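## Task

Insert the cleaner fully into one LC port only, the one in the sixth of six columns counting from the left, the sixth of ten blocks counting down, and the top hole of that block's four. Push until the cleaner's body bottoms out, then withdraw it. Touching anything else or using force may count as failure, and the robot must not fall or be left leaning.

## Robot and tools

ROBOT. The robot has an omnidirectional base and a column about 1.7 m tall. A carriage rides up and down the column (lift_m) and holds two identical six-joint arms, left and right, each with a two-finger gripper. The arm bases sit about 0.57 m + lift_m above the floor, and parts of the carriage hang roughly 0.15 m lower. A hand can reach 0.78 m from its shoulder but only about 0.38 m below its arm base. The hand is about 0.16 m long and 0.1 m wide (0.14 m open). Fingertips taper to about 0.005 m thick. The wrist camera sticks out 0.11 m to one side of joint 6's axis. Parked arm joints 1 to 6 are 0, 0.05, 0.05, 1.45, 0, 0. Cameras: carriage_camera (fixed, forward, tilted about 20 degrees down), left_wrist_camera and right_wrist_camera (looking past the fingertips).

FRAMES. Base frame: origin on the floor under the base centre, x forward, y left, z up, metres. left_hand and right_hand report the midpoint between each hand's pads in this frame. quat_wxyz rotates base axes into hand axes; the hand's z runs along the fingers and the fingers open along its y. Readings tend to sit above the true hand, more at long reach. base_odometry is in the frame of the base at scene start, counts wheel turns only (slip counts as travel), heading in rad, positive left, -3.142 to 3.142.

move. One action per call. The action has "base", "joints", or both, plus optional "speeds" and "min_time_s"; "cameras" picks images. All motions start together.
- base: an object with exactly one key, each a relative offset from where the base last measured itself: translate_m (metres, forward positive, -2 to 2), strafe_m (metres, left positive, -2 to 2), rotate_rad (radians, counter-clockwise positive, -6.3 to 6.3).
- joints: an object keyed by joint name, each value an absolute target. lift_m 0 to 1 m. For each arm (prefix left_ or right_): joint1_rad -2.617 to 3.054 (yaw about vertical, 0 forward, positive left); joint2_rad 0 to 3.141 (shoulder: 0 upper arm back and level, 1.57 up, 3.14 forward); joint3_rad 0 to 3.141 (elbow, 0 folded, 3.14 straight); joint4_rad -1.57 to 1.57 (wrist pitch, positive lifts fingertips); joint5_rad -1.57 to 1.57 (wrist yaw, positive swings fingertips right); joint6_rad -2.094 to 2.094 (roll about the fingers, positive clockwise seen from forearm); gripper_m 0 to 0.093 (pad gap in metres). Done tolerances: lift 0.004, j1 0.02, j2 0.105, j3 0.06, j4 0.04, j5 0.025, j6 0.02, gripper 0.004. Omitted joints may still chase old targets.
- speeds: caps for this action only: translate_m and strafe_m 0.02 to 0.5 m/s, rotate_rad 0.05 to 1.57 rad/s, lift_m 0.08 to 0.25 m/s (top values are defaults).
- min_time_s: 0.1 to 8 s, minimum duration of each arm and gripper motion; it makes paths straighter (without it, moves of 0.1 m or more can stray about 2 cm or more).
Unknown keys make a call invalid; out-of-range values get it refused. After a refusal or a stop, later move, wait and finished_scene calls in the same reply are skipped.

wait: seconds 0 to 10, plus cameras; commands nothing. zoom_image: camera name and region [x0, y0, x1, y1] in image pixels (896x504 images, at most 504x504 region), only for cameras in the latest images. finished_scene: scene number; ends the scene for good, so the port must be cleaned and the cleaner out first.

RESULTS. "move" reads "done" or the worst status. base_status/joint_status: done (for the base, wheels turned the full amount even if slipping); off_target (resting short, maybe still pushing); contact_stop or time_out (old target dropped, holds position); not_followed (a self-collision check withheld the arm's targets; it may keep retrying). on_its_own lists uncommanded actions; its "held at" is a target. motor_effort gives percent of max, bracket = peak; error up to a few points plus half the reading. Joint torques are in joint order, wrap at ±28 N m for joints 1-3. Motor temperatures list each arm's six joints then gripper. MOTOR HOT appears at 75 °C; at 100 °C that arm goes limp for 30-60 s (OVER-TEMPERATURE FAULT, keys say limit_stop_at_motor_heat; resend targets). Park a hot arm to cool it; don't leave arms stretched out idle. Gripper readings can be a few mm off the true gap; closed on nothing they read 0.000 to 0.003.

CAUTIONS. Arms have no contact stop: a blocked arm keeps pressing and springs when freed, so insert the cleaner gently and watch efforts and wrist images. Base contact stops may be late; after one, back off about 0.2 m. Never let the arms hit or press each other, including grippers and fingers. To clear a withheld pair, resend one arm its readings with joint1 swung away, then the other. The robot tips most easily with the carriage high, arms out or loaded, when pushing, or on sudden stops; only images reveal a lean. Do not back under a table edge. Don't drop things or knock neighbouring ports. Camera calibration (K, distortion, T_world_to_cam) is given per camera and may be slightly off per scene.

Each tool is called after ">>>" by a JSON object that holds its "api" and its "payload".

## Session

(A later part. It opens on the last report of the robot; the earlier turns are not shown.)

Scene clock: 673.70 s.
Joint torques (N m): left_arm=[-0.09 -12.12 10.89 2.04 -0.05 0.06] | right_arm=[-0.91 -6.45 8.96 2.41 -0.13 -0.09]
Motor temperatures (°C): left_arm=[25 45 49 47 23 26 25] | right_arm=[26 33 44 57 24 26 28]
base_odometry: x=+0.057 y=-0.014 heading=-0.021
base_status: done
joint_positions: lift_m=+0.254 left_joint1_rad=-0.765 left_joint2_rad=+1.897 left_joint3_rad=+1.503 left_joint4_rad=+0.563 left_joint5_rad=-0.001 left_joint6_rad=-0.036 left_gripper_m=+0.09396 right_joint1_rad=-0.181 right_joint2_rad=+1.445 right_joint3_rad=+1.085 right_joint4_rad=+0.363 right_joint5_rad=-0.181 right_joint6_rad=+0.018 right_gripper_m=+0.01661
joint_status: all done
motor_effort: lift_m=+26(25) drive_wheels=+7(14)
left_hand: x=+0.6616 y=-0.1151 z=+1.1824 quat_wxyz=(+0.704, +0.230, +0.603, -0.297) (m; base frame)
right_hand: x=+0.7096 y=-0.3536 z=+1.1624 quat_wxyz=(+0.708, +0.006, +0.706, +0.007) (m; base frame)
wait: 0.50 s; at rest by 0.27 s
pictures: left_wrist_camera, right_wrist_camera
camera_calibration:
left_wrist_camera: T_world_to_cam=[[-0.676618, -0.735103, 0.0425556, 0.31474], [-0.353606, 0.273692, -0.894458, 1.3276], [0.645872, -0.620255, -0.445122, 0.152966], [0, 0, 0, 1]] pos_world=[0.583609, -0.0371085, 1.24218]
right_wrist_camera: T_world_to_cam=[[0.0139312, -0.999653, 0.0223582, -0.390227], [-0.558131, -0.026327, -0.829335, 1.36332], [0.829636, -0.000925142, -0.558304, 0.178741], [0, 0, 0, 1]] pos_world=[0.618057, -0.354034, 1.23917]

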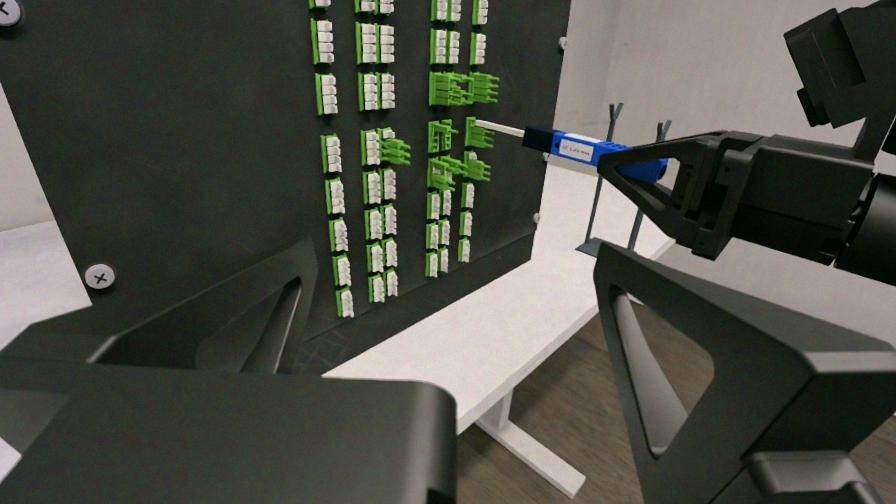

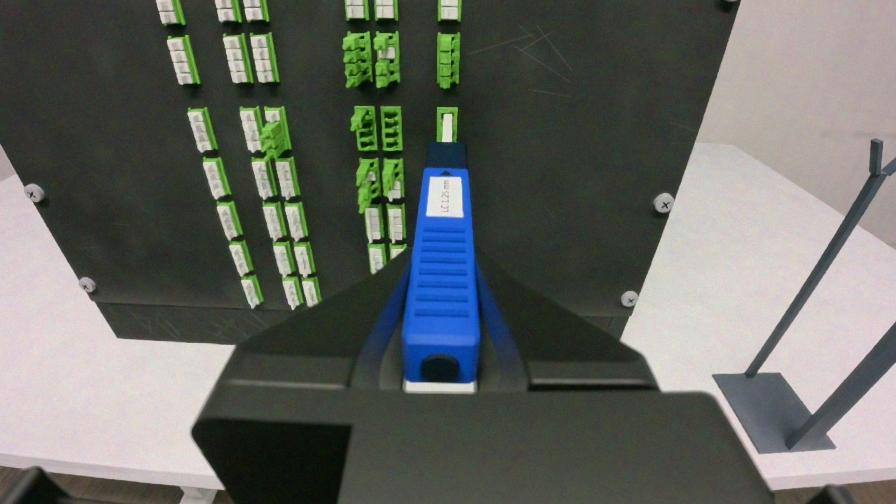

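>>> {"api": "move", "payload": {"joints": {"right_joint5_rad": -0.195, "lift_m": 0.2526}, "min_time_s": 1.0, "speeds": {"lift_m": 0.08}, "cameras": []}}

>>> {"api": "wait", "payload": {"seconds": 0.5, "cameras": ["left_wrist_camera", "right_wrist_camera"]}}

>>> {"api": "zoom_image", "payload": {"camera": "right_wrist_camera", "region": [415, 85, 475, 145]}}

>>> {"api": "zoom_image", "payload": {"camera": "left_wrist_camera", "region": [450, 100, 510, 145]}}

Scene clock: 695.80 s.
Joint torques (N m): left_arm=[-0.08 -12.14 10.89 2.05 -0.05 0.06] | right_arm=[-0.8 -6.5 9.14 2.35 -0.15 -0.1]
Motor temperatures (°C): left_arm=[25 46 49 47 23 26 25] | right_arm=[26 33 44 56 24 26 28]
move: done
base_odometry: x=+0.057 y=-0.014 heading=-0.021
base_status: not commanded
joint_positions: lift_m=+0.253 left_joint1_rad=-0.765 left_joint2_rad=+1.897 left_joint3_rad=+1.503 left_joint4_rad=+0.563 left_joint5_rad=-0.001 left_joint6_rad=-0.036 left_gripper_m=+0.09396 right_joint1_rad=-0.181 right_joint2_rad=+1.445 right_joint3_rad=+1.085 right_joint4_rad=+0.364 right_joint5_rad=-0.186 right_joint6_rad=+0.018 right_gripper_m=+0.01661
joint_status: all done
motor_effort: lift_m=+23(27) drive_wheels=+7(7)
left_hand: x=+0.6616 y=-0.1151 z=+1.1817 quat_wxyz=(+0.704, +0.230, +0.603, -0.297) (m; base frame)
right_hand: x=+0.7096 y=-0.3528 z=+1.1617 quat_wxyz=(+0.708, +0.004, +0.706, +0.008) (m; base frame)
pictures: none
No camera images: "cameras" was empty.

Scene clock: 696.30 s.
Joint torques (N m): left_arm=[-0.08 -12.12 10.91 2.05 -0.05 0.06] | right_arm=[-0.88 -6.38 9.11 2.34 -0.15 -0.08]
Motor temperatures (°C): left_arm=[25 46 49 47 23 26 25] | right_arm=[26 33 44 56 24 26 28]
base_odometry: x=+0.057 y=-0.014 heading=-0.021
base_status: not commanded
joint_positions: lift_m=+0.253 left_joint1_rad=-0.765 left_joint2_rad=+1.897 left_joint3_rad=+1.503 left_joint4_rad=+0.563 left_joint5_rad=-0.001 left_joint6_rad=-0.036 left_gripper_m=+0.09396 right_joint1_rad=-0.181 right_joint2_rad=+1.445 right_joint3_rad=+1.085 right_joint4_rad=+0.364 right_joint5_rad=-0.186 right_joint6_rad=+0.018 right_gripper_m=+0.01661
joint_status: all done
motor_effort: lift_m=+20(27) drive_wheels=+7(7)
left_hand: x=+0.6616 y=-0.1151 z=+1.1817 quat_wxyz=(+0.704, +0.230, +0.603, -0.297) (m; base frame)
right_hand: x=+0.7096 y=-0.3527 z=+1.1617 quat_wxyz=(+0.708, +0.004, +0.706, +0.008) (m; base frame)
wait: 0.50 s; at rest by 0.27 s
pictures: left_wrist_camera, right_wrist_camera
camera_calibration:
left_wrist_camera: T_world_to_cam=[[-0.676627, -0.735094, 0.0425718, 0.31476], [-0.353398, 0.27348, -0.894605, 1.32694], [0.645976, -0.620359, -0.444825, 0.152177], [0, 0, 0, 1]] pos_world=[0.583609, -0.0371083, 1.24138]
right_wrist_camera: T_world_to_cam=[[0.0189413, -0.999568, 0.0224843, -0.393003], [-0.557684, -0.0292275, -0.829539, 1.36164], [0.829837, 0.00317344, -0.557996, 0.179384], [0, 0, 0, 1]] pos_world=[0.617951, -0.353605, 1.23847]

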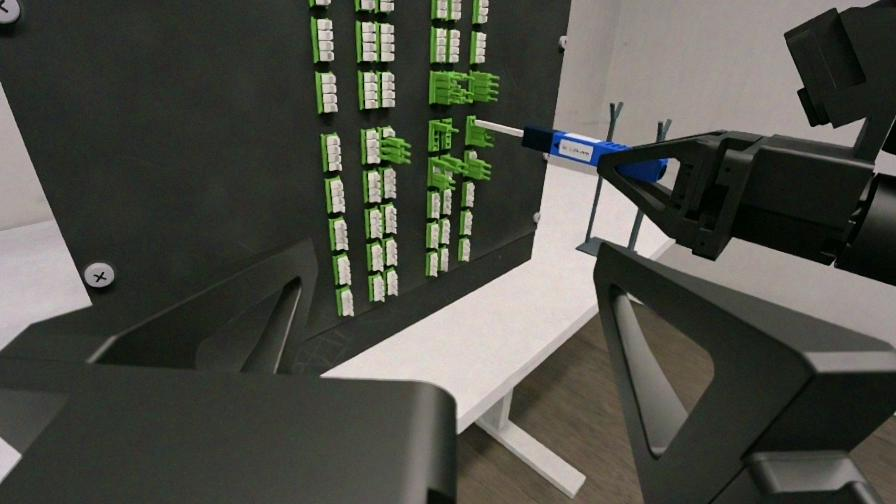

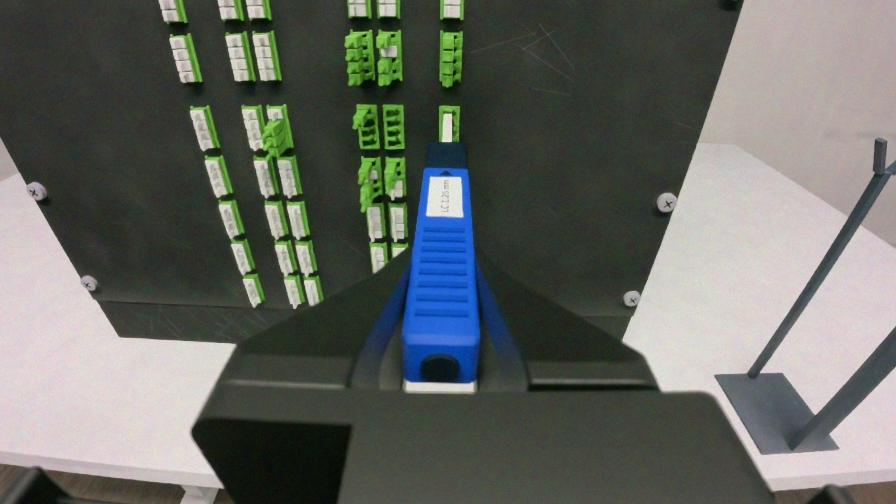

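Scaled by 8.400.

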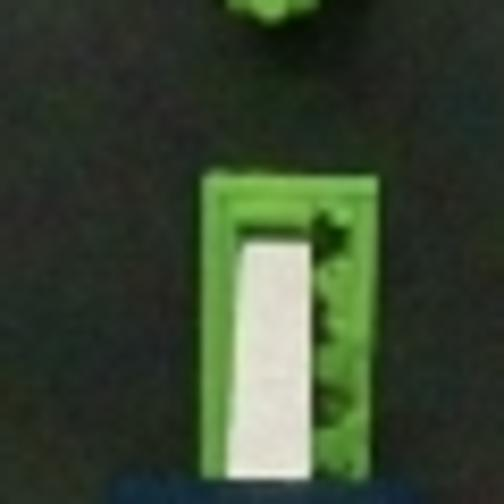

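Scaled by 8.400.

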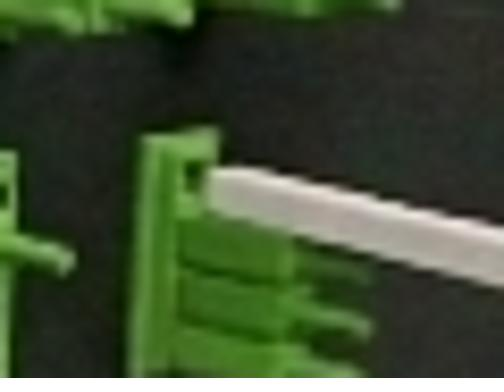

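>>> {"api": "move", "payload": {"base": {"translate_m": 0.0035}, "speeds": {"translate_m": 0.02}, "cameras": []}}

>>> {"api": "wait", "payload": {"seconds": 0.5, "cameras": ["left_wrist_camera", "right_wrist_camera"]}}

>>> {"api": "zoom_image", "payload": {"camera": "right_wrist_camera", "region": [415, 85, 475, 145]}}

>>> {"api": "zoom_image", "payload": {"camera": "left_wrist_camera", "region": [450, 100, 510, 145]}}

Scene clock: 737.80 s.
Joint torques (N m): left_arm=[-0.05 -12.1 10.96 2.05 -0.05 0.06] | right_arm=[-0.94 -6.52 9.18 2.37 -0.13 -0.1]
Motor temperatures (°C): left_arm=[25 46 49 47 23 26 25] | right_arm=[26 33 44 55 24 26 28]
move: done
base_odometry: x=+0.061 y=-0.014 heading=-0.021
base_status: done
joint_positions: lift_m=+0.253 left_joint1_rad=-0.766 left_joint2_rad=+1.897 left_joint3_rad=+1.503 left_joint4_rad=+0.563 left_joint5_rad=-0.002 left_joint6_rad=-0.036 left_gripper_m=+0.09396 right_joint1_rad=-0.182 right_joint2_rad=+1.445 right_joint3_rad=+1.085 right_joint4_rad=+0.364 right_joint5_rad=-0.188 right_joint6_rad=+0.018 right_gripper_m=+0.01661
joint_status: not commanded
motor_effort: lift_m=+20(25) drive_wheels=+7(14)
left_hand: x=+0.6615 y=-0.1152 z=+1.1816 quat_wxyz=(+0.704, +0.230, +0.603, -0.297) (m; base frame)
right_hand: x=+0.7095 y=-0.3534 z=+1.1618 quat_wxyz=(+0.708, +0.004, +0.706, +0.008) (m; base frame)
pictures: none
No camera images: "cameras" was empty.

Scene clock: 738.30 s.
Joint torques (N m): left_arm=[-0.06 -12.08 10.88 2.06 -0.04 0.06] | right_arm=[-0.66 -6.49 9.1 2.35 -0.13 -0.09]
Motor temperatures (°C): left_arm=[25 46 49 47 23 26 25] | right_arm=[26 33 44 55 24 26 28]
base_odometry: x=+0.061 y=-0.014 heading=-0.021
base_status: done
joint_positions: lift_m=+0.253 left_joint1_rad=-0.766 left_joint2_rad=+1.897 left_joint3_rad=+1.503 left_joint4_rad=+0.563 left_joint5_rad=-0.002 left_joint6_rad=-0.036 left_gripper_m=+0.09396 right_joint1_rad=-0.182 right_joint2_rad=+1.445 right_joint3_rad=+1.085 right_joint4_rad=+0.364 right_joint5_rad=-0.188 right_joint6_rad=+0.018 right_gripper_m=+0.01661
joint_status: not commanded
motor_effort: lift_m=+20(25) drive_wheels=+7(14)
left_hand: x=+0.6615 y=-0.1152 z=+1.1816 quat_wxyz=(+0.704, +0.230, +0.603, -0.297) (m; base frame)
right_hand: x=+0.7095 y=-0.3534 z=+1.1618 quat_wxyz=(+0.708, +0.004, +0.706, +0.008) (m; base frame)
wait: 0.50 s; at rest by 0.27 s
pictures: left_wrist_camera, right_wrist_camera
camera_calibration:
left_wrist_camera: T_world_to_cam=[[-0.676593, -0.735123, 0.0426217, 0.314462], [-0.353655, 0.273638, -0.894455, 1.32693], [0.645871, -0.620255, -0.445122, 0.152551], [0, 0, 0, 1]] pos_world=[0.583509, -0.0373085, 1.24138]
right_wrist_camera: T_world_to_cam=[[0.0185729, -0.999574, 0.0224923, -0.393388], [-0.557396, -0.0290275, -0.829739, 1.36171], [0.830039, 0.00287355, -0.557698, 0.17887], [0, 0, 0, 1]] pos_world=[0.617851, -0.354207, 1.23847]

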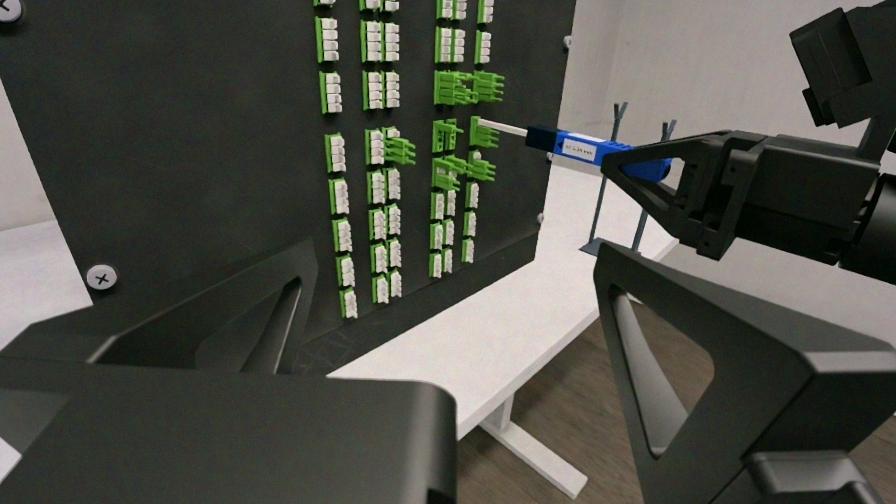

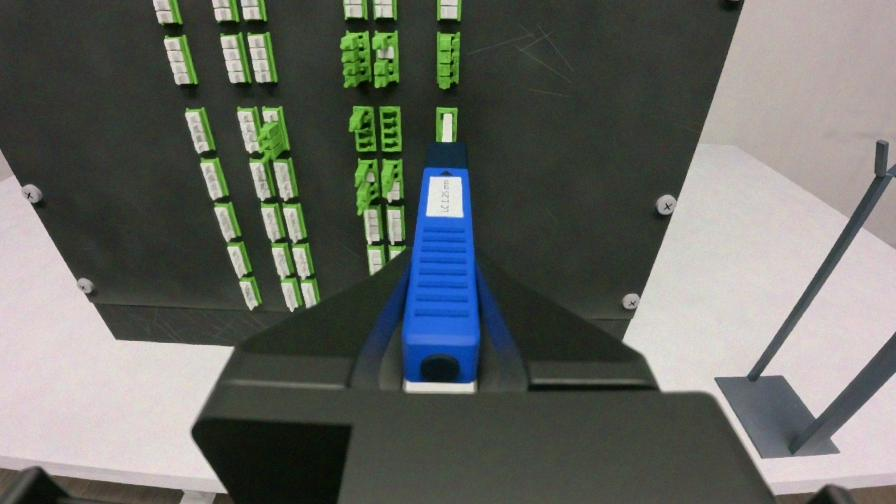

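Scaled by 8.400.

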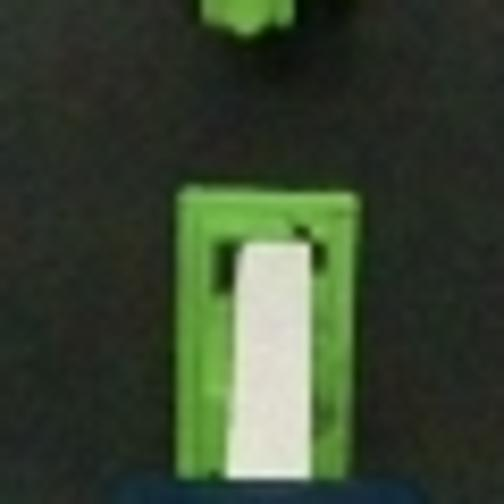

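Scaled by 8.400.

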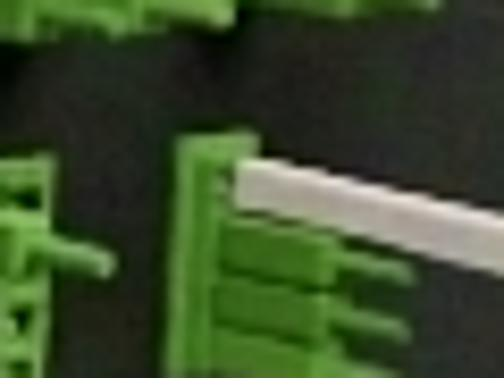

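>>> {"api": "move", "payload": {"joints": {"right_joint5_rad": -0.203}, "min_time_s": 1.0, "cameras": []}}

>>> {"api": "wait", "payload": {"seconds": 0.5, "cameras": ["left_wrist_camera", "right_wrist_camera"]}}

>>> {"api": "zoom_image", "payload": {"camera": "right_wrist_camera", "region": [415, 85, 475, 145]}}

>>> {"api": "zoom_image", "payload": {"camera": "left_wrist_camera", "region": [450, 100, 510, 145]}}

Scene clock: 755.30 s.
Joint torques (N m): left_arm=[-0.06 -12.12 10.89 2.05 -0.04 0.06] | right_arm=[-0.72 -6.5 9.13 2.34 -0.12 -0.1]
Motor temperatures (°C): left_arm=[25 47 50 47 23 26 25] | right_arm=[26 33 45 55 24 26 28]
move: done
base_odometry: x=+0.061 y=-0.014 heading=-0.021
base_status: not commanded
joint_positions: lift_m=+0.253 left_joint1_rad=-0.766 left_joint2_rad=+1.897 left_joint3_rad=+1.503 left_joint4_rad=+0.563 left_joint5_rad=-0.002 left_joint6_rad=-0.036 left_gripper_m=+0.09396 right_joint1_rad=-0.182 right_joint2_rad=+1.445 right_joint3_rad=+1.085 right_joint4_rad=+0.364 right_joint5_rad=-0.193 right_joint6_rad=+0.018 right_gripper_m=+0.01661
joint_status: all done
motor_effort: lift_m=+23(24) drive_wheels=+7(7)
left_hand: x=+0.6615 y=-0.1152 z=+1.1816 quat_wxyz=(+0.704, +0.230, +0.603, -0.297) (m; base frame)
right_hand: x=+0.7095 y=-0.3525 z=+1.1618 quat_wxyz=(+0.708, +0.002, +0.706, +0.010) (m; base frame)
pictures: none
No camera images: "cameras" was empty.

Scene clock: 755.80 s.
Joint torques (N m): left_arm=[-0.08 -12.12 10.91 2.06 -0.04 0.06] | right_arm=[-0.66 -6.45 9.1 2.33 -0.18 -0.09]
Motor temperatures (°C): left_arm=[25 47 50 47 23 26 25] | right_arm=[26 33 45 55 24 26 28]
base_odometry: x=+0.061 y=-0.014 heading=-0.021
base_status: not commanded
joint_positions: lift_m=+0.253 left_joint1_rad=-0.766 left_joint2_rad=+1.897 left_joint3_rad=+1.503 left_joint4_rad=+0.563 left_joint5_rad=-0.002 left_joint6_rad=-0.036 left_gripper_m=+0.09396 right_joint1_rad=-0.182 right_joint2_rad=+1.445 right_joint3_rad=+1.085 right_joint4_rad=+0.364 right_joint5_rad=-0.194 right_joint6_rad=+0.018 right_gripper_m=+0.01661
joint_status: all done
motor_effort: lift_m=+21(24) drive_wheels=+7(7)
left_hand: x=+0.6615 y=-0.1152 z=+1.1816 quat_wxyz=(+0.704, +0.230, +0.603, -0.297) (m; base frame)
right_hand: x=+0.7095 y=-0.3524 z=+1.1618 quat_wxyz=(+0.708, +0.002, +0.706, +0.010) (m; base frame)
wait: 0.50 s; at rest by 0.27 s
pictures: left_wrist_camera, right_wrist_camera
camera_calibration:
left_wrist_camera: T_world_to_cam=[[-0.676593, -0.735123, 0.0426217, 0.314462], [-0.353655, 0.273638, -0.894455, 1.32693], [0.645871, -0.620255, -0.445122, 0.152551], [0, 0, 0, 1]] pos_world=[0.583509, -0.0373085, 1.24138]
right_wrist_camera: T_world_to_cam=[[0.0242557, -0.999452, 0.0225313, -0.39647], [-0.557201, -0.0322283, -0.829752, 1.36048], [0.830023, 0.00757172, -0.557678, 0.180521], [0, 0, 0, 1]] pos_world=[0.617843, -0.353774, 1.23847]

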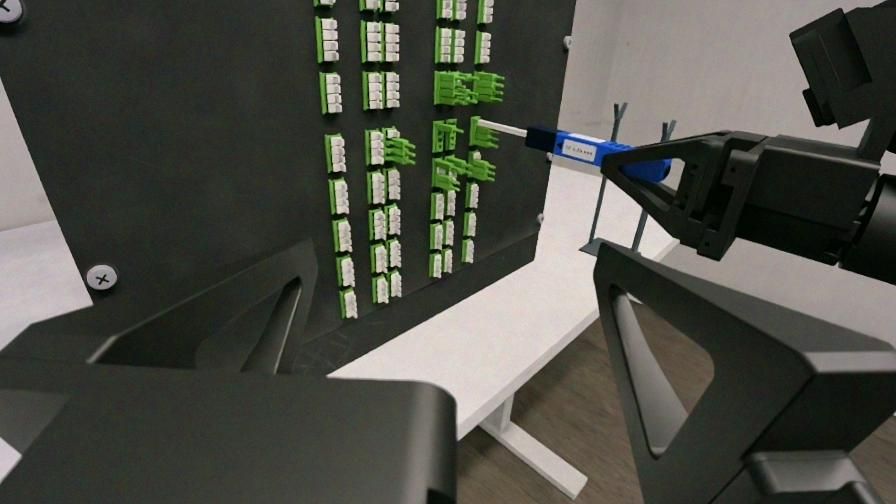

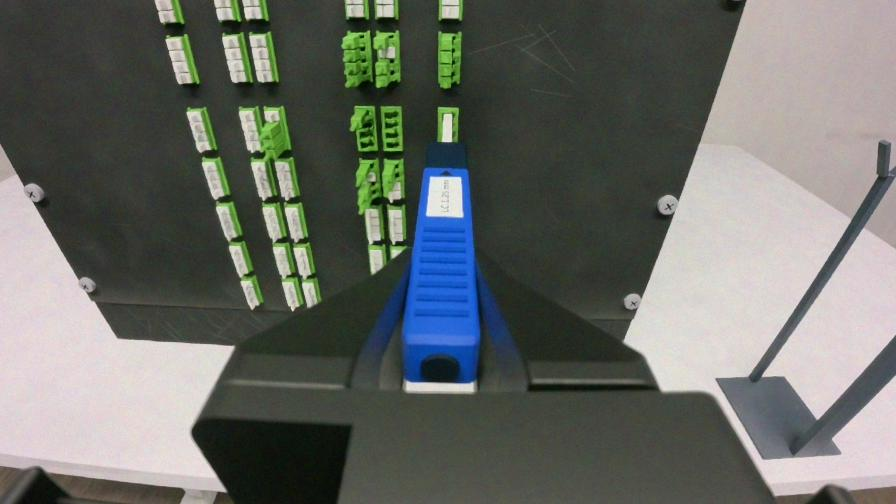

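Scaled by 8.400.

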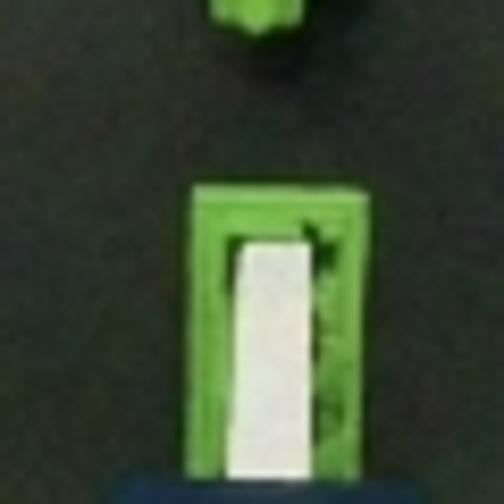

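Scaled by 8.400.

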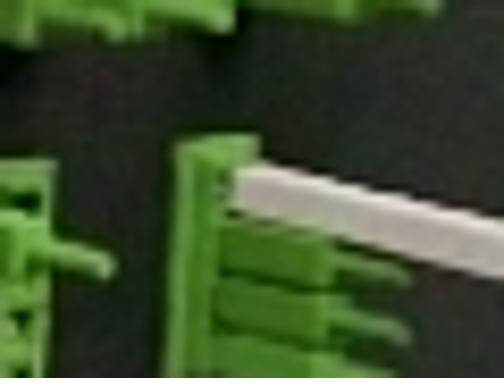

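>>> {"api": "move", "payload": {"joints": {"right_joint5_rad": -0.212}, "min_time_s": 1.0, "cameras": []}}

>>> {"api": "wait", "payload": {"seconds": 0.5, "cameras": ["left_wrist_camera", "right_wrist_camera"]}}

>>> {"api": "zoom_image", "payload": {"camera": "right_wrist_camera", "region": [415, 85, 475, 145]}}

>>> {"api": "zoom_image", "payload": {"camera": "left_wrist_camera", "region": [450, 100, 510, 145]}}

Scene clock: 777.90 s.
Joint torques (N m): left_arm=[-0.08 -12.12 10.91 2.06 -0.04 0.06] | right_arm=[-0.7 -6.48 9.14 2.34 -0.17 -0.08]
Motor temperatures (°C): left_arm=[25 47 50 47 23 26 25] | right_arm=[26 33 45 55 24 26 28]
move: done
base_odometry: x=+0.061 y=-0.014 heading=-0.021
base_status: not commanded
joint_positions: lift_m=+0.253 left_joint1_rad=-0.766 left_joint2_rad=+1.897 left_joint3_rad=+1.503 left_joint4_rad=+0.563 left_joint5_rad=-0.002 left_joint6_rad=-0.036 left_gripper_m=+0.09396 right_joint1_rad=-0.182 right_joint2_rad=+1.445 right_joint3_rad=+1.085 right_joint4_rad=+0.364 right_joint5_rad=-0.203 right_joint6_rad=+0.018 right_gripper_m=+0.01661
joint_status: all done
motor_effort: lift_m=+23(24) drive_wheels=+7(7)
left_hand: x=+0.6615 y=-0.1152 z=+1.1816 quat_wxyz=(+0.704, +0.230, +0.603, -0.297) (m; base frame)
right_hand: x=+0.7095 y=-0.3508 z=+1.1618 quat_wxyz=(+0.708, -0.001, +0.706, +0.014) (m; base frame)
pictures: none
No camera images: "cameras" was empty.

Scene clock: 778.40 s.
Joint torques (N m): left_arm=[-0.06 -12.12 10.91 2.06 -0.04 0.07] | right_arm=[-0.68 -6.48 9.11 2.35 -0.15 -0.1]
Motor temperatures (°C): left_arm=[25 47 50 47 23 26 25] | right_arm=[26 33 45 55 24 26 28]
base_odometry: x=+0.061 y=-0.014 heading=-0.021
base_status: not commanded
joint_positions: lift_m=+0.253 left_joint1_rad=-0.766 left_joint2_rad=+1.897 left_joint3_rad=+1.503 left_joint4_rad=+0.563 left_joint5_rad=-0.002 left_joint6_rad=-0.036 left_gripper_m=+0.09396 right_joint1_rad=-0.182 right_joint2_rad=+1.445 right_joint3_rad=+1.085 right_joint4_rad=+0.364 right_joint5_rad=-0.204 right_joint6_rad=+0.018 right_gripper_m=+0.01661
joint_status: all done
motor_effort: lift_m=+22(24) drive_wheels=+7(7)
left_hand: x=+0.6615 y=-0.1152 z=+1.1816 quat_wxyz=(+0.704, +0.230, +0.603, -0.297) (m; base frame)
right_hand: x=+0.7095 y=-0.3507 z=+1.1618 quat_wxyz=(+0.708, -0.001, +0.706, +0.014) (m; base frame)
wait: 0.50 s; at rest by 0.27 s
pictures: left_wrist_camera, right_wrist_camera
camera_calibration:
left_wrist_camera: T_world_to_cam=[[-0.676593, -0.735123, 0.0426217, 0.314462], [-0.353655, 0.273638, -0.894455, 1.32693], [0.645871, -0.620255, -0.445122, 0.152551], [0, 0, 0, 1]] pos_world=[0.583509, -0.0373085, 1.24138]
right_wrist_camera: T_world_to_cam=[[0.0341823, -0.99916, 0.0226119, -0.401842], [-0.55688, -0.037829, -0.829731, 1.3583], [0.829889, 0.01577, -0.557705, 0.183537], [0, 0, 0, 1]] pos_world=[0.61783, -0.353016, 1.23847]

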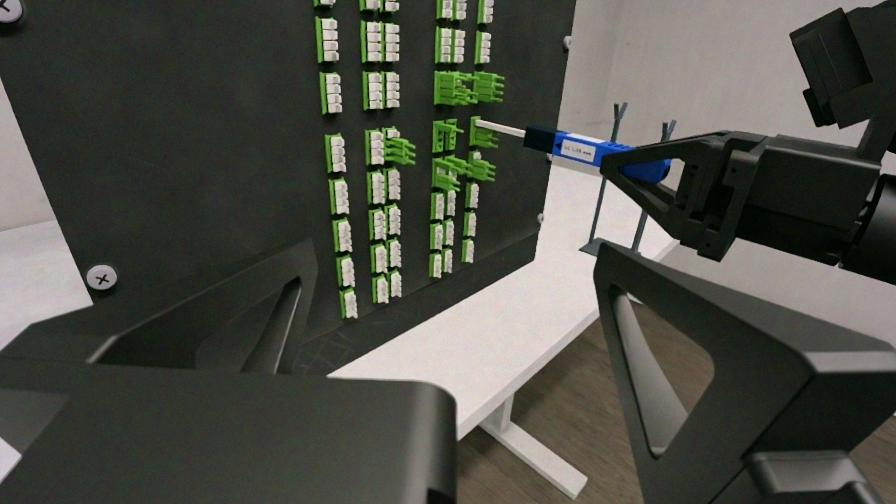

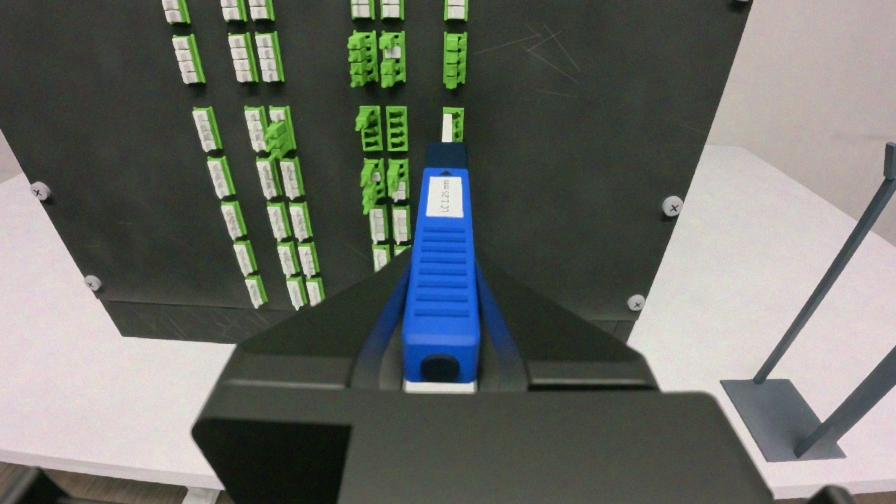

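Scaled by 8.400.

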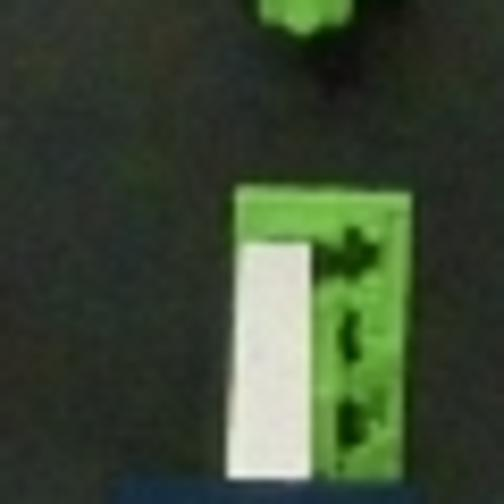

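Scaled by 8.400.

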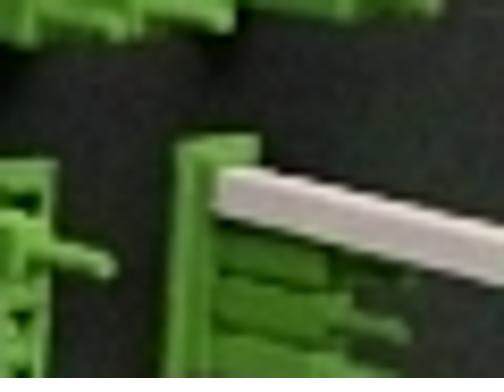

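>>> {"api": "move", "payload": {"joints": {"right_joint5_rad": -0.189}, "min_time_s": 1.0, "cameras": []}}

>>> {"api": "wait", "payload": {"seconds": 0.5, "cameras": ["right_wrist_camera"]}}

>>> {"api": "zoom_image", "payload": {"camera": "right_wrist_camera", "region": [415, 85, 475, 145]}}

Scene clock: 787.80 s.
Joint torques (N m): left_arm=[-0.05 -12.12 10.89 2.06 -0.04 0.07] | right_arm=[-0.69 -6.46 9.03 2.35 0.05 -0.09]
Motor temperatures (°C): left_arm=[25 47 50 47 23 26 25] | right_arm=[26 33 45 55 24 26 28]
move: done
base_odometry: x=+0.061 y=-0.014 heading=-0.021
base_status: not commanded
joint_positions: lift_m=+0.253 left_joint1_rad=-0.766 left_joint2_rad=+1.897 left_joint3_rad=+1.503 left_joint4_rad=+0.563 left_joint5_rad=-0.002 left_joint6_rad=-0.036 left_gripper_m=+0.09396 right_joint1_rad=-0.182 right_joint2_rad=+1.445 right_joint3_rad=+1.085 right_joint4_rad=+0.364 right_joint5_rad=-0.198 right_joint6_rad=+0.018 right_gripper_m=+0.01661
joint_status: all done
motor_effort: lift_m=+19(26) drive_wheels=+7(7)
left_hand: x=+0.6615 y=-0.1152 z=+1.1816 quat_wxyz=(+0.704, +0.230, +0.603, -0.297) (m; base frame)
right_hand: x=+0.7095 y=-0.3517 z=+1.1618 quat_wxyz=(+0.708, +0.001, +0.706, +0.012) (m; base frame)
pictures: none
No camera images: "cameras" was empty.

Scene clock: 788.30 s.
Joint torques (N m): left_arm=[-0.08 -12.14 10.91 2.06 -0.05 0.06] | right_arm=[-0.69 -6.45 9.14 2.33 0.04 -0.08]
Motor temperatures (°C): left_arm=[25 47 50 47 23 26 25] | right_arm=[26 33 45 55 24 26 28]
base_odometry: x=+0.061 y=-0.014 heading=-0.021
base_status: not commanded
joint_positions: lift_m=+0.253 left_joint1_rad=-0.766 left_joint2_rad=+1.897 left_joint3_rad=+1.503 left_joint4_rad=+0.563 left_joint5_rad=-0.002 left_joint6_rad=-0.036 left_gripper_m=+0.09396 right_joint1_rad=-0.182 right_joint2_rad=+1.445 right_joint3_rad=+1.085 right_joint4_rad=+0.364 right_joint5_rad=-0.198 right_joint6_rad=+0.018 right_gripper_m=+0.01661
joint_status: all done
motor_effort: lift_m=+21(26) drive_wheels=+7(7)
left_hand: x=+0.6615 y=-0.1152 z=+1.1816 quat_wxyz=(+0.704, +0.230, +0.603, -0.297) (m; base frame)
right_hand: x=+0.7095 y=-0.3518 z=+1.1618 quat_wxyz=(+0.708, +0.001, +0.706, +0.011) (m; base frame)
wait: 0.50 s; at rest by 0.27 s
pictures: right_wrist_camera
camera_calibration:
right_wrist_camera: T_world_to_cam=[[0.0281387, -0.999349, 0.0225749, -0.398565], [-0.557097, -0.0344296, -0.829734, 1.35963], [0.829971, 0.0107713, -0.557703, 0.181718], [0, 0, 0, 1]] pos_world=[0.617838, -0.353451, 1.23847]

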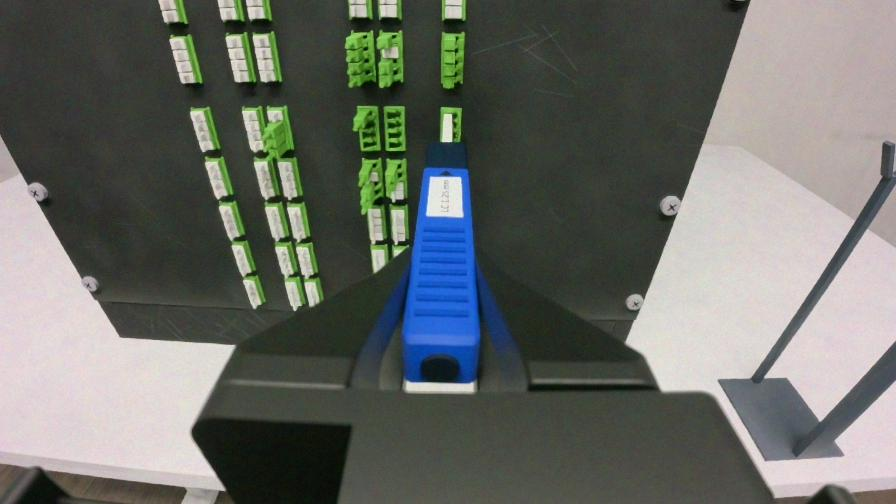

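Scaled by 8.400.

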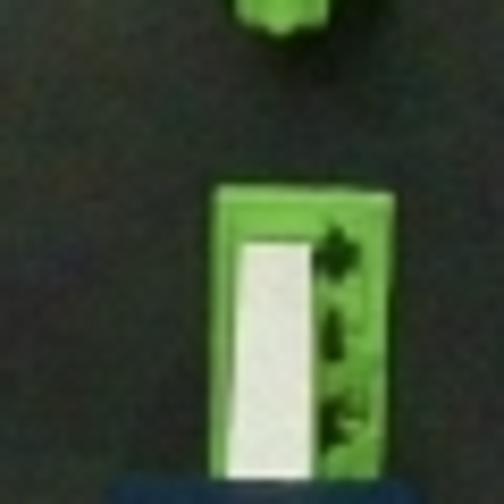

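>>> {"api": "move", "payload": {"base": {"translate_m": 0.0015}, "speeds": {"translate_m": 0.02}, "cameras": []}}

>>> {"api": "wait", "payload": {"seconds": 0.5, "cameras": ["left_wrist_camera", "right_wrist_camera"]}}

>>> {"api": "zoom_image", "payload": {"camera": "right_wrist_camera", "region": [415, 85, 475, 145]}}

>>> {"api": "zoom_image", "payload": {"camera": "left_wrist_camera", "region": [450, 100, 510, 145]}}

Scene clock: 804.47 s.
Joint torques (N m): left_arm=[-0.03 -12.04 10.95 2.06 -0.05 0.06] | right_arm=[-0.66 -6.42 9.1 2.36 -0.01 -0.09]
Motor temperatures (°C): left_arm=[25 48 50 47 23 26 25] | right_arm=[26 33 45 55 24 26 28]
move: done
base_odometry: x=+0.062 y=-0.015 heading=-0.022
base_status: done
joint_positions: lift_m=+0.253 left_joint1_rad=-0.766 left_joint2_rad=+1.897 left_joint3_rad=+1.503 left_joint4_rad=+0.563 left_joint5_rad=-0.002 left_joint6_rad=-0.036 left_gripper_m=+0.09396 right_joint1_rad=-0.182 right_joint2_rad=+1.445 right_joint3_rad=+1.085 right_joint4_rad=+0.364 right_joint5_rad=-0.196 right_joint6_rad=+0.018 right_gripper_m=+0.01661
joint_status: not commanded
motor_effort: lift_m=+23(25) drive_wheels=+7(13)
left_hand: x=+0.6615 y=-0.1152 z=+1.1817 quat_wxyz=(+0.704, +0.230, +0.603, -0.297) (m; base frame)
right_hand: x=+0.7095 y=-0.3519 z=+1.1618 quat_wxyz=(+0.708, +0.001, +0.706, +0.011) (m; base frame)
pictures: none
No camera images: "cameras" was empty.

Scene clock: 804.97 s.
Joint torques (N m): left_arm=[-0.08 -12.01 10.89 2.04 -0.04 0.06] | right_arm=[-0.65 -6.8 9.09 2.31 0.02 -0.11]
Motor temperatures (°C): left_arm=[25 48 50 47 23 26 25] | right_arm=[26 33 45 55 24 26 28]
base_odometry: x=+0.062 y=-0.015 heading=-0.022
base_status: done
joint_positions: lift_m=+0.253 left_joint1_rad=-0.766 left_joint2_rad=+1.897 left_joint3_rad=+1.503 left_joint4_rad=+0.562 left_joint5_rad=-0.002 left_joint6_rad=-0.036 left_gripper_m=+0.09396 right_joint1_rad=-0.182 right_joint2_rad=+1.445 right_joint3_rad=+1.085 right_joint4_rad=+0.364 right_joint5_rad=-0.196 right_joint6_rad=+0.018 right_gripper_m=+0.01661
joint_status: not commanded
motor_effort: lift_m=+24(25) drive_wheels=+7(13)
left_hand: x=+0.6615 y=-0.1153 z=+1.1815 quat_wxyz=(+0.703, +0.230, +0.603, -0.297) (m; base frame)
right_hand: x=+0.7095 y=-0.3520 z=+1.1618 quat_wxyz=(+0.708, +0.001, +0.706, +0.011) (m; base frame)
wait: 0.50 s; at rest by 0.27 s
pictures: left_wrist_camera, right_wrist_camera
camera_calibration:
left_wrist_camera: T_world_to_cam=[[-0.67665, -0.735073, 0.0425683, 0.314568], [-0.353894, 0.273981, -0.894256, 1.32674], [0.645681, -0.620163, -0.445527, 0.153125], [0, 0, 0, 1]] pos_world=[0.583509, -0.0373086, 1.24128]
right_wrist_camera: T_world_to_cam=[[0.0265592, -0.999393, 0.0225521, -0.397685], [-0.55716, -0.0335302, -0.829728, 1.35997], [0.82998, 0.00947182, -0.557712, 0.181263], [0, 0, 0, 1]] pos_world=[0.61784, -0.35356, 1.23847]

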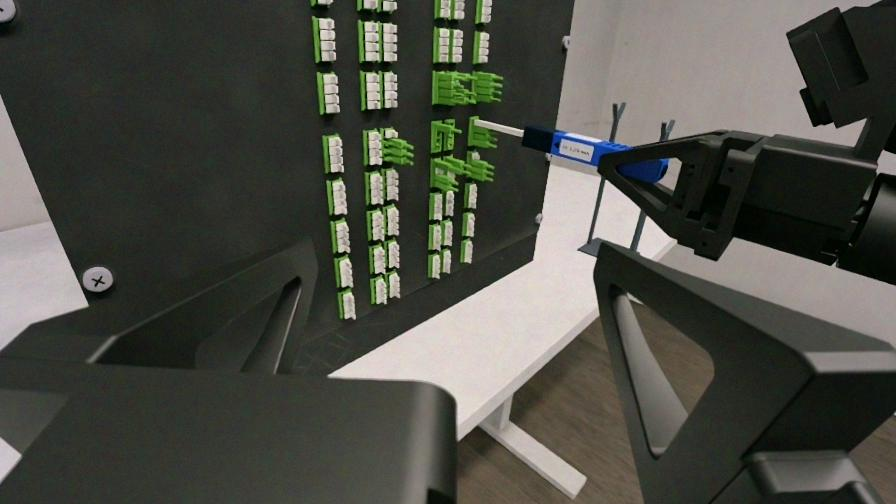

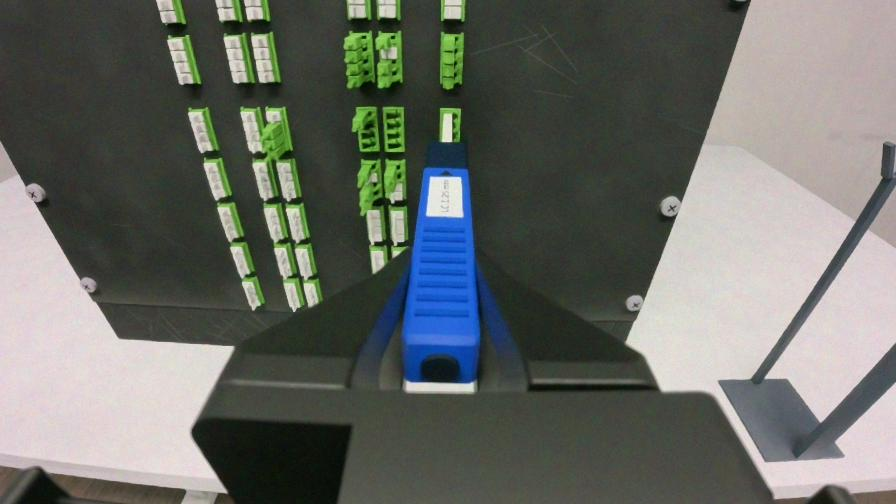

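Scaled by 8.400.

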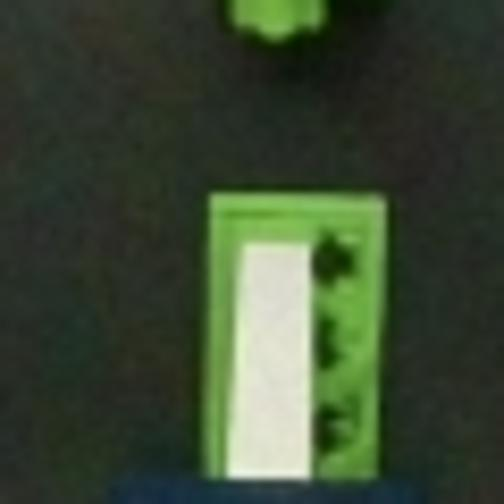

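Scaled by 8.400.

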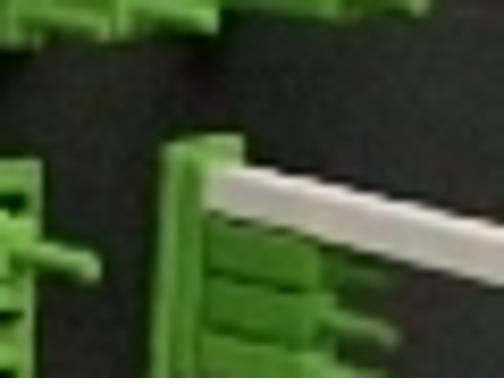

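>>> {"api": "zoom_image", "payload": {"camera": "right_wrist_camera", "region": [370, 100, 420, 160]}}

>>> {"api": "zoom_image", "payload": {"camera": "left_wrist_camera", "region": [425, 110, 470, 160]}}

Scaled by 8.400.

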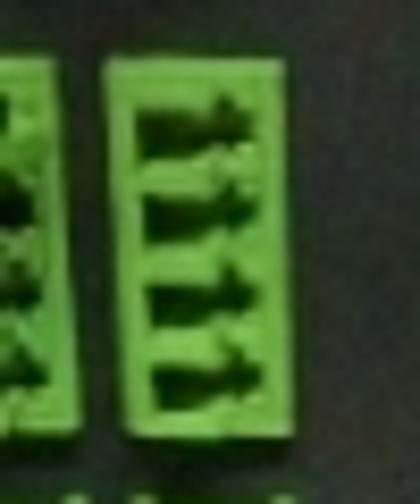

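Scaled by 10.080.

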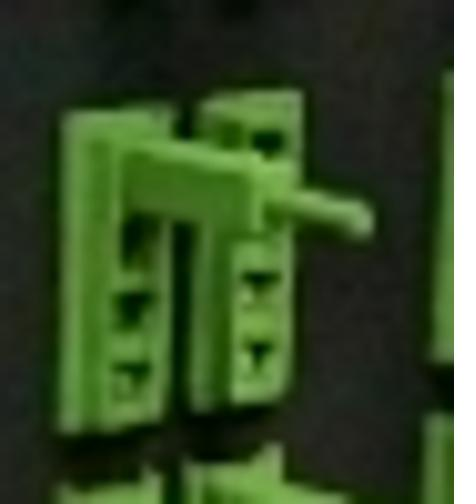

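>>> {"api": "zoom_image", "payload": {"camera": "left_wrist_camera", "region": [460, 108, 500, 153]}}

>>> {"api": "zoom_image", "payload": {"camera": "left_wrist_camera", "region": [420, 60, 510, 110]}}

Scaled by 11.200.

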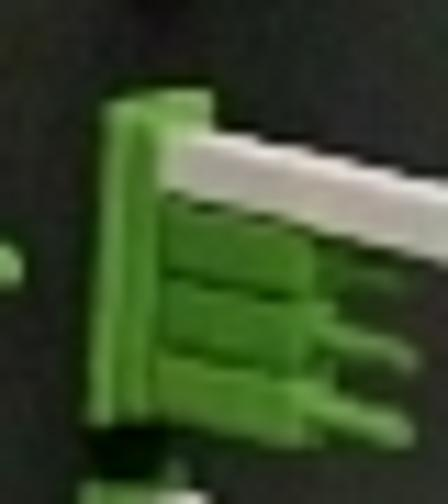

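Scaled by 5.600.

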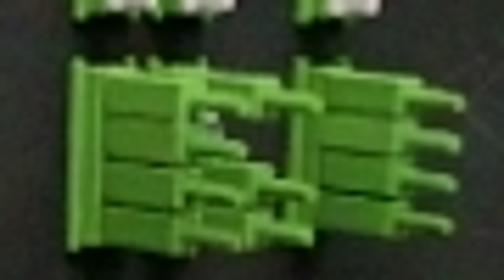

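>>> {"api": "move", "payload": {"base": {"translate_m": 0.003}, "speeds": {"translate_m": 0.02}, "cameras": []}}

>>> {"api": "wait", "payload": {"seconds": 0.5, "cameras": ["left_wrist_camera", "right_wrist_camera"]}}

>>> {"api": "zoom_image", "payload": {"camera": "right_wrist_camera", "region": [415, 85, 475, 145]}}

>>> {"api": "zoom_image", "payload": {"camera": "left_wrist_camera", "region": [460, 108, 500, 153]}}

Scene clock: 1007.87 s.
Joint torques (N m): left_arm=[-0.1 -12.26 10.96 2.04 -0.04 0.06] | right_arm=[-0.77 -6.56 9.13 2.35 -0.01 -0.1]
Motor temperatures (°C): left_arm=[25 50 52 48 23 26 25] | right_arm=[26 34 46 55 24 26 28]
move: done
base_odometry: x=+0.065 y=-0.015 heading=-0.023
base_status: done
joint_positions: lift_m=+0.253 left_joint1_rad=-0.766 left_joint2_rad=+1.897 left_joint3_rad=+1.503 left_joint4_rad=+0.563 left_joint5_rad=-0.003 left_joint6_rad=-0.036 left_gripper_m=+0.09396 right_joint1_rad=-0.182 right_joint2_rad=+1.445 right_joint3_rad=+1.085 right_joint4_rad=+0.364 right_joint5_rad=-0.195 right_joint6_rad=+0.018 right_gripper_m=+0.01661
joint_status: not commanded
motor_effort: lift_m=+21(25) drive_wheels=+7(16)
left_hand: x=+0.6616 y=-0.1151 z=+1.1816 quat_wxyz=(+0.704, +0.229, +0.603, -0.297) (m; base frame)
right_hand: x=+0.7095 y=-0.3522 z=+1.1619 quat_wxyz=(+0.708, +0.002, +0.706, +0.011) (m; base frame)
pictures: none
No camera images: "cameras" was empty.

Scene clock: 1008.37 s.
Joint torques (N m): left_arm=[-0.06 -12.22 10.86 2.04 -0.04 0.06] | right_arm=[-0.73 -6.46 9.11 2.38 0 -0.1]
Motor temperatures (°C): left_arm=[25 50 52 48 23 26 25] | right_arm=[26 34 46 55 24 26 28]
base_odometry: x=+0.065 y=-0.015 heading=-0.023
base_status: done
joint_positions: lift_m=+0.253 left_joint1_rad=-0.766 left_joint2_rad=+1.897 left_joint3_rad=+1.503 left_joint4_rad=+0.562 left_joint5_rad=-0.003 left_joint6_rad=-0.036 left_gripper_m=+0.09396 right_joint1_rad=-0.182 right_joint2_rad=+1.445 right_joint3_rad=+1.085 right_joint4_rad=+0.364 right_joint5_rad=-0.195 right_joint6_rad=+0.018 right_gripper_m=+0.01661
joint_status: not commanded
motor_effort: lift_m=+19(25) drive_wheels=+7(16)
left_hand: x=+0.6616 y=-0.1152 z=+1.1815 quat_wxyz=(+0.704, +0.229, +0.603, -0.297) (m; base frame)
right_hand: x=+0.7095 y=-0.3522 z=+1.1619 quat_wxyz=(+0.708, +0.002, +0.706, +0.011) (m; base frame)
wait: 0.50 s; at rest by 0.27 s
pictures: left_wrist_camera, right_wrist_camera
camera_calibration:
left_wrist_camera: T_world_to_cam=[[-0.676067, -0.7356, 0.0427395, 0.314135], [-0.354192, 0.273569, -0.894264, 1.32692], [0.646128, -0.61972, -0.445495, 0.152837], [0, 0, 0, 1]] pos_world=[0.583609, -0.0372095, 1.24128]
right_wrist_camera: T_world_to_cam=[[0.025385, -0.999422, 0.0226217, -0.397165], [-0.556859, -0.0329298, -0.829954, 1.36036], [0.830219, 0.00847128, -0.557373, 0.180399], [0, 0, 0, 1]] pos_world=[0.617842, -0.353667, 1.23857]

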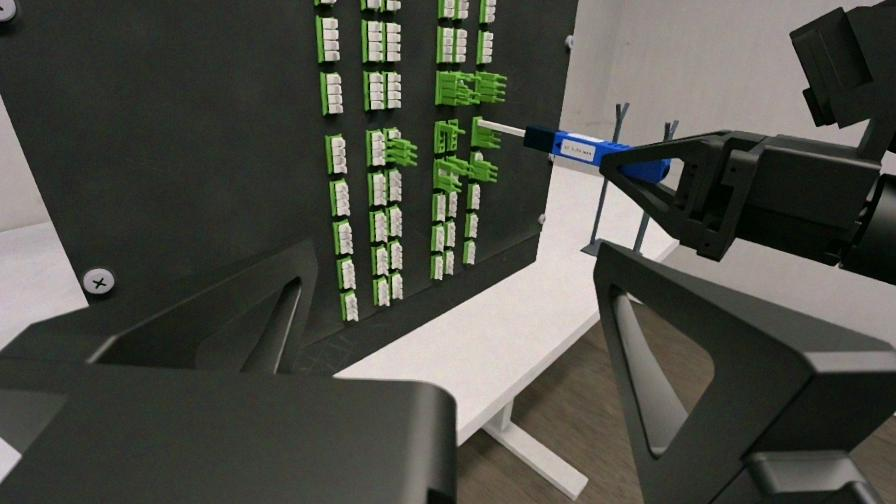

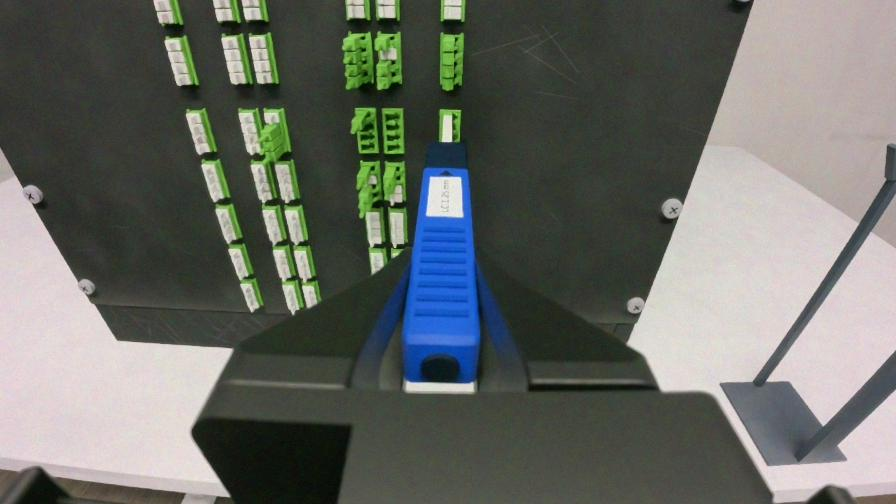

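Scaled by 8.400.

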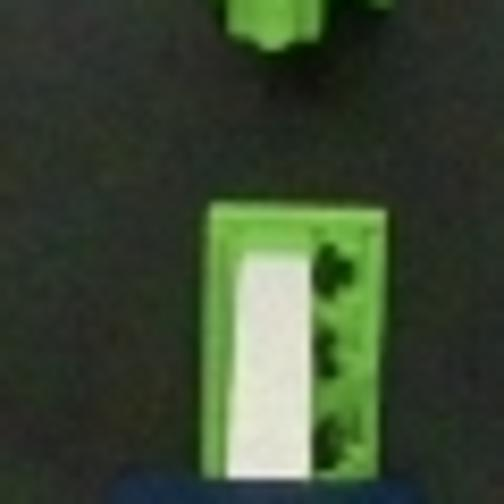

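Scaled by 11.200.

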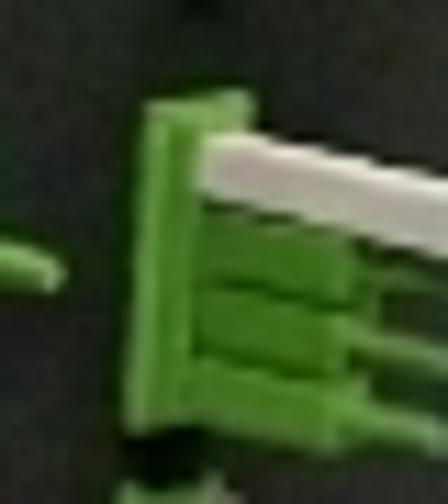

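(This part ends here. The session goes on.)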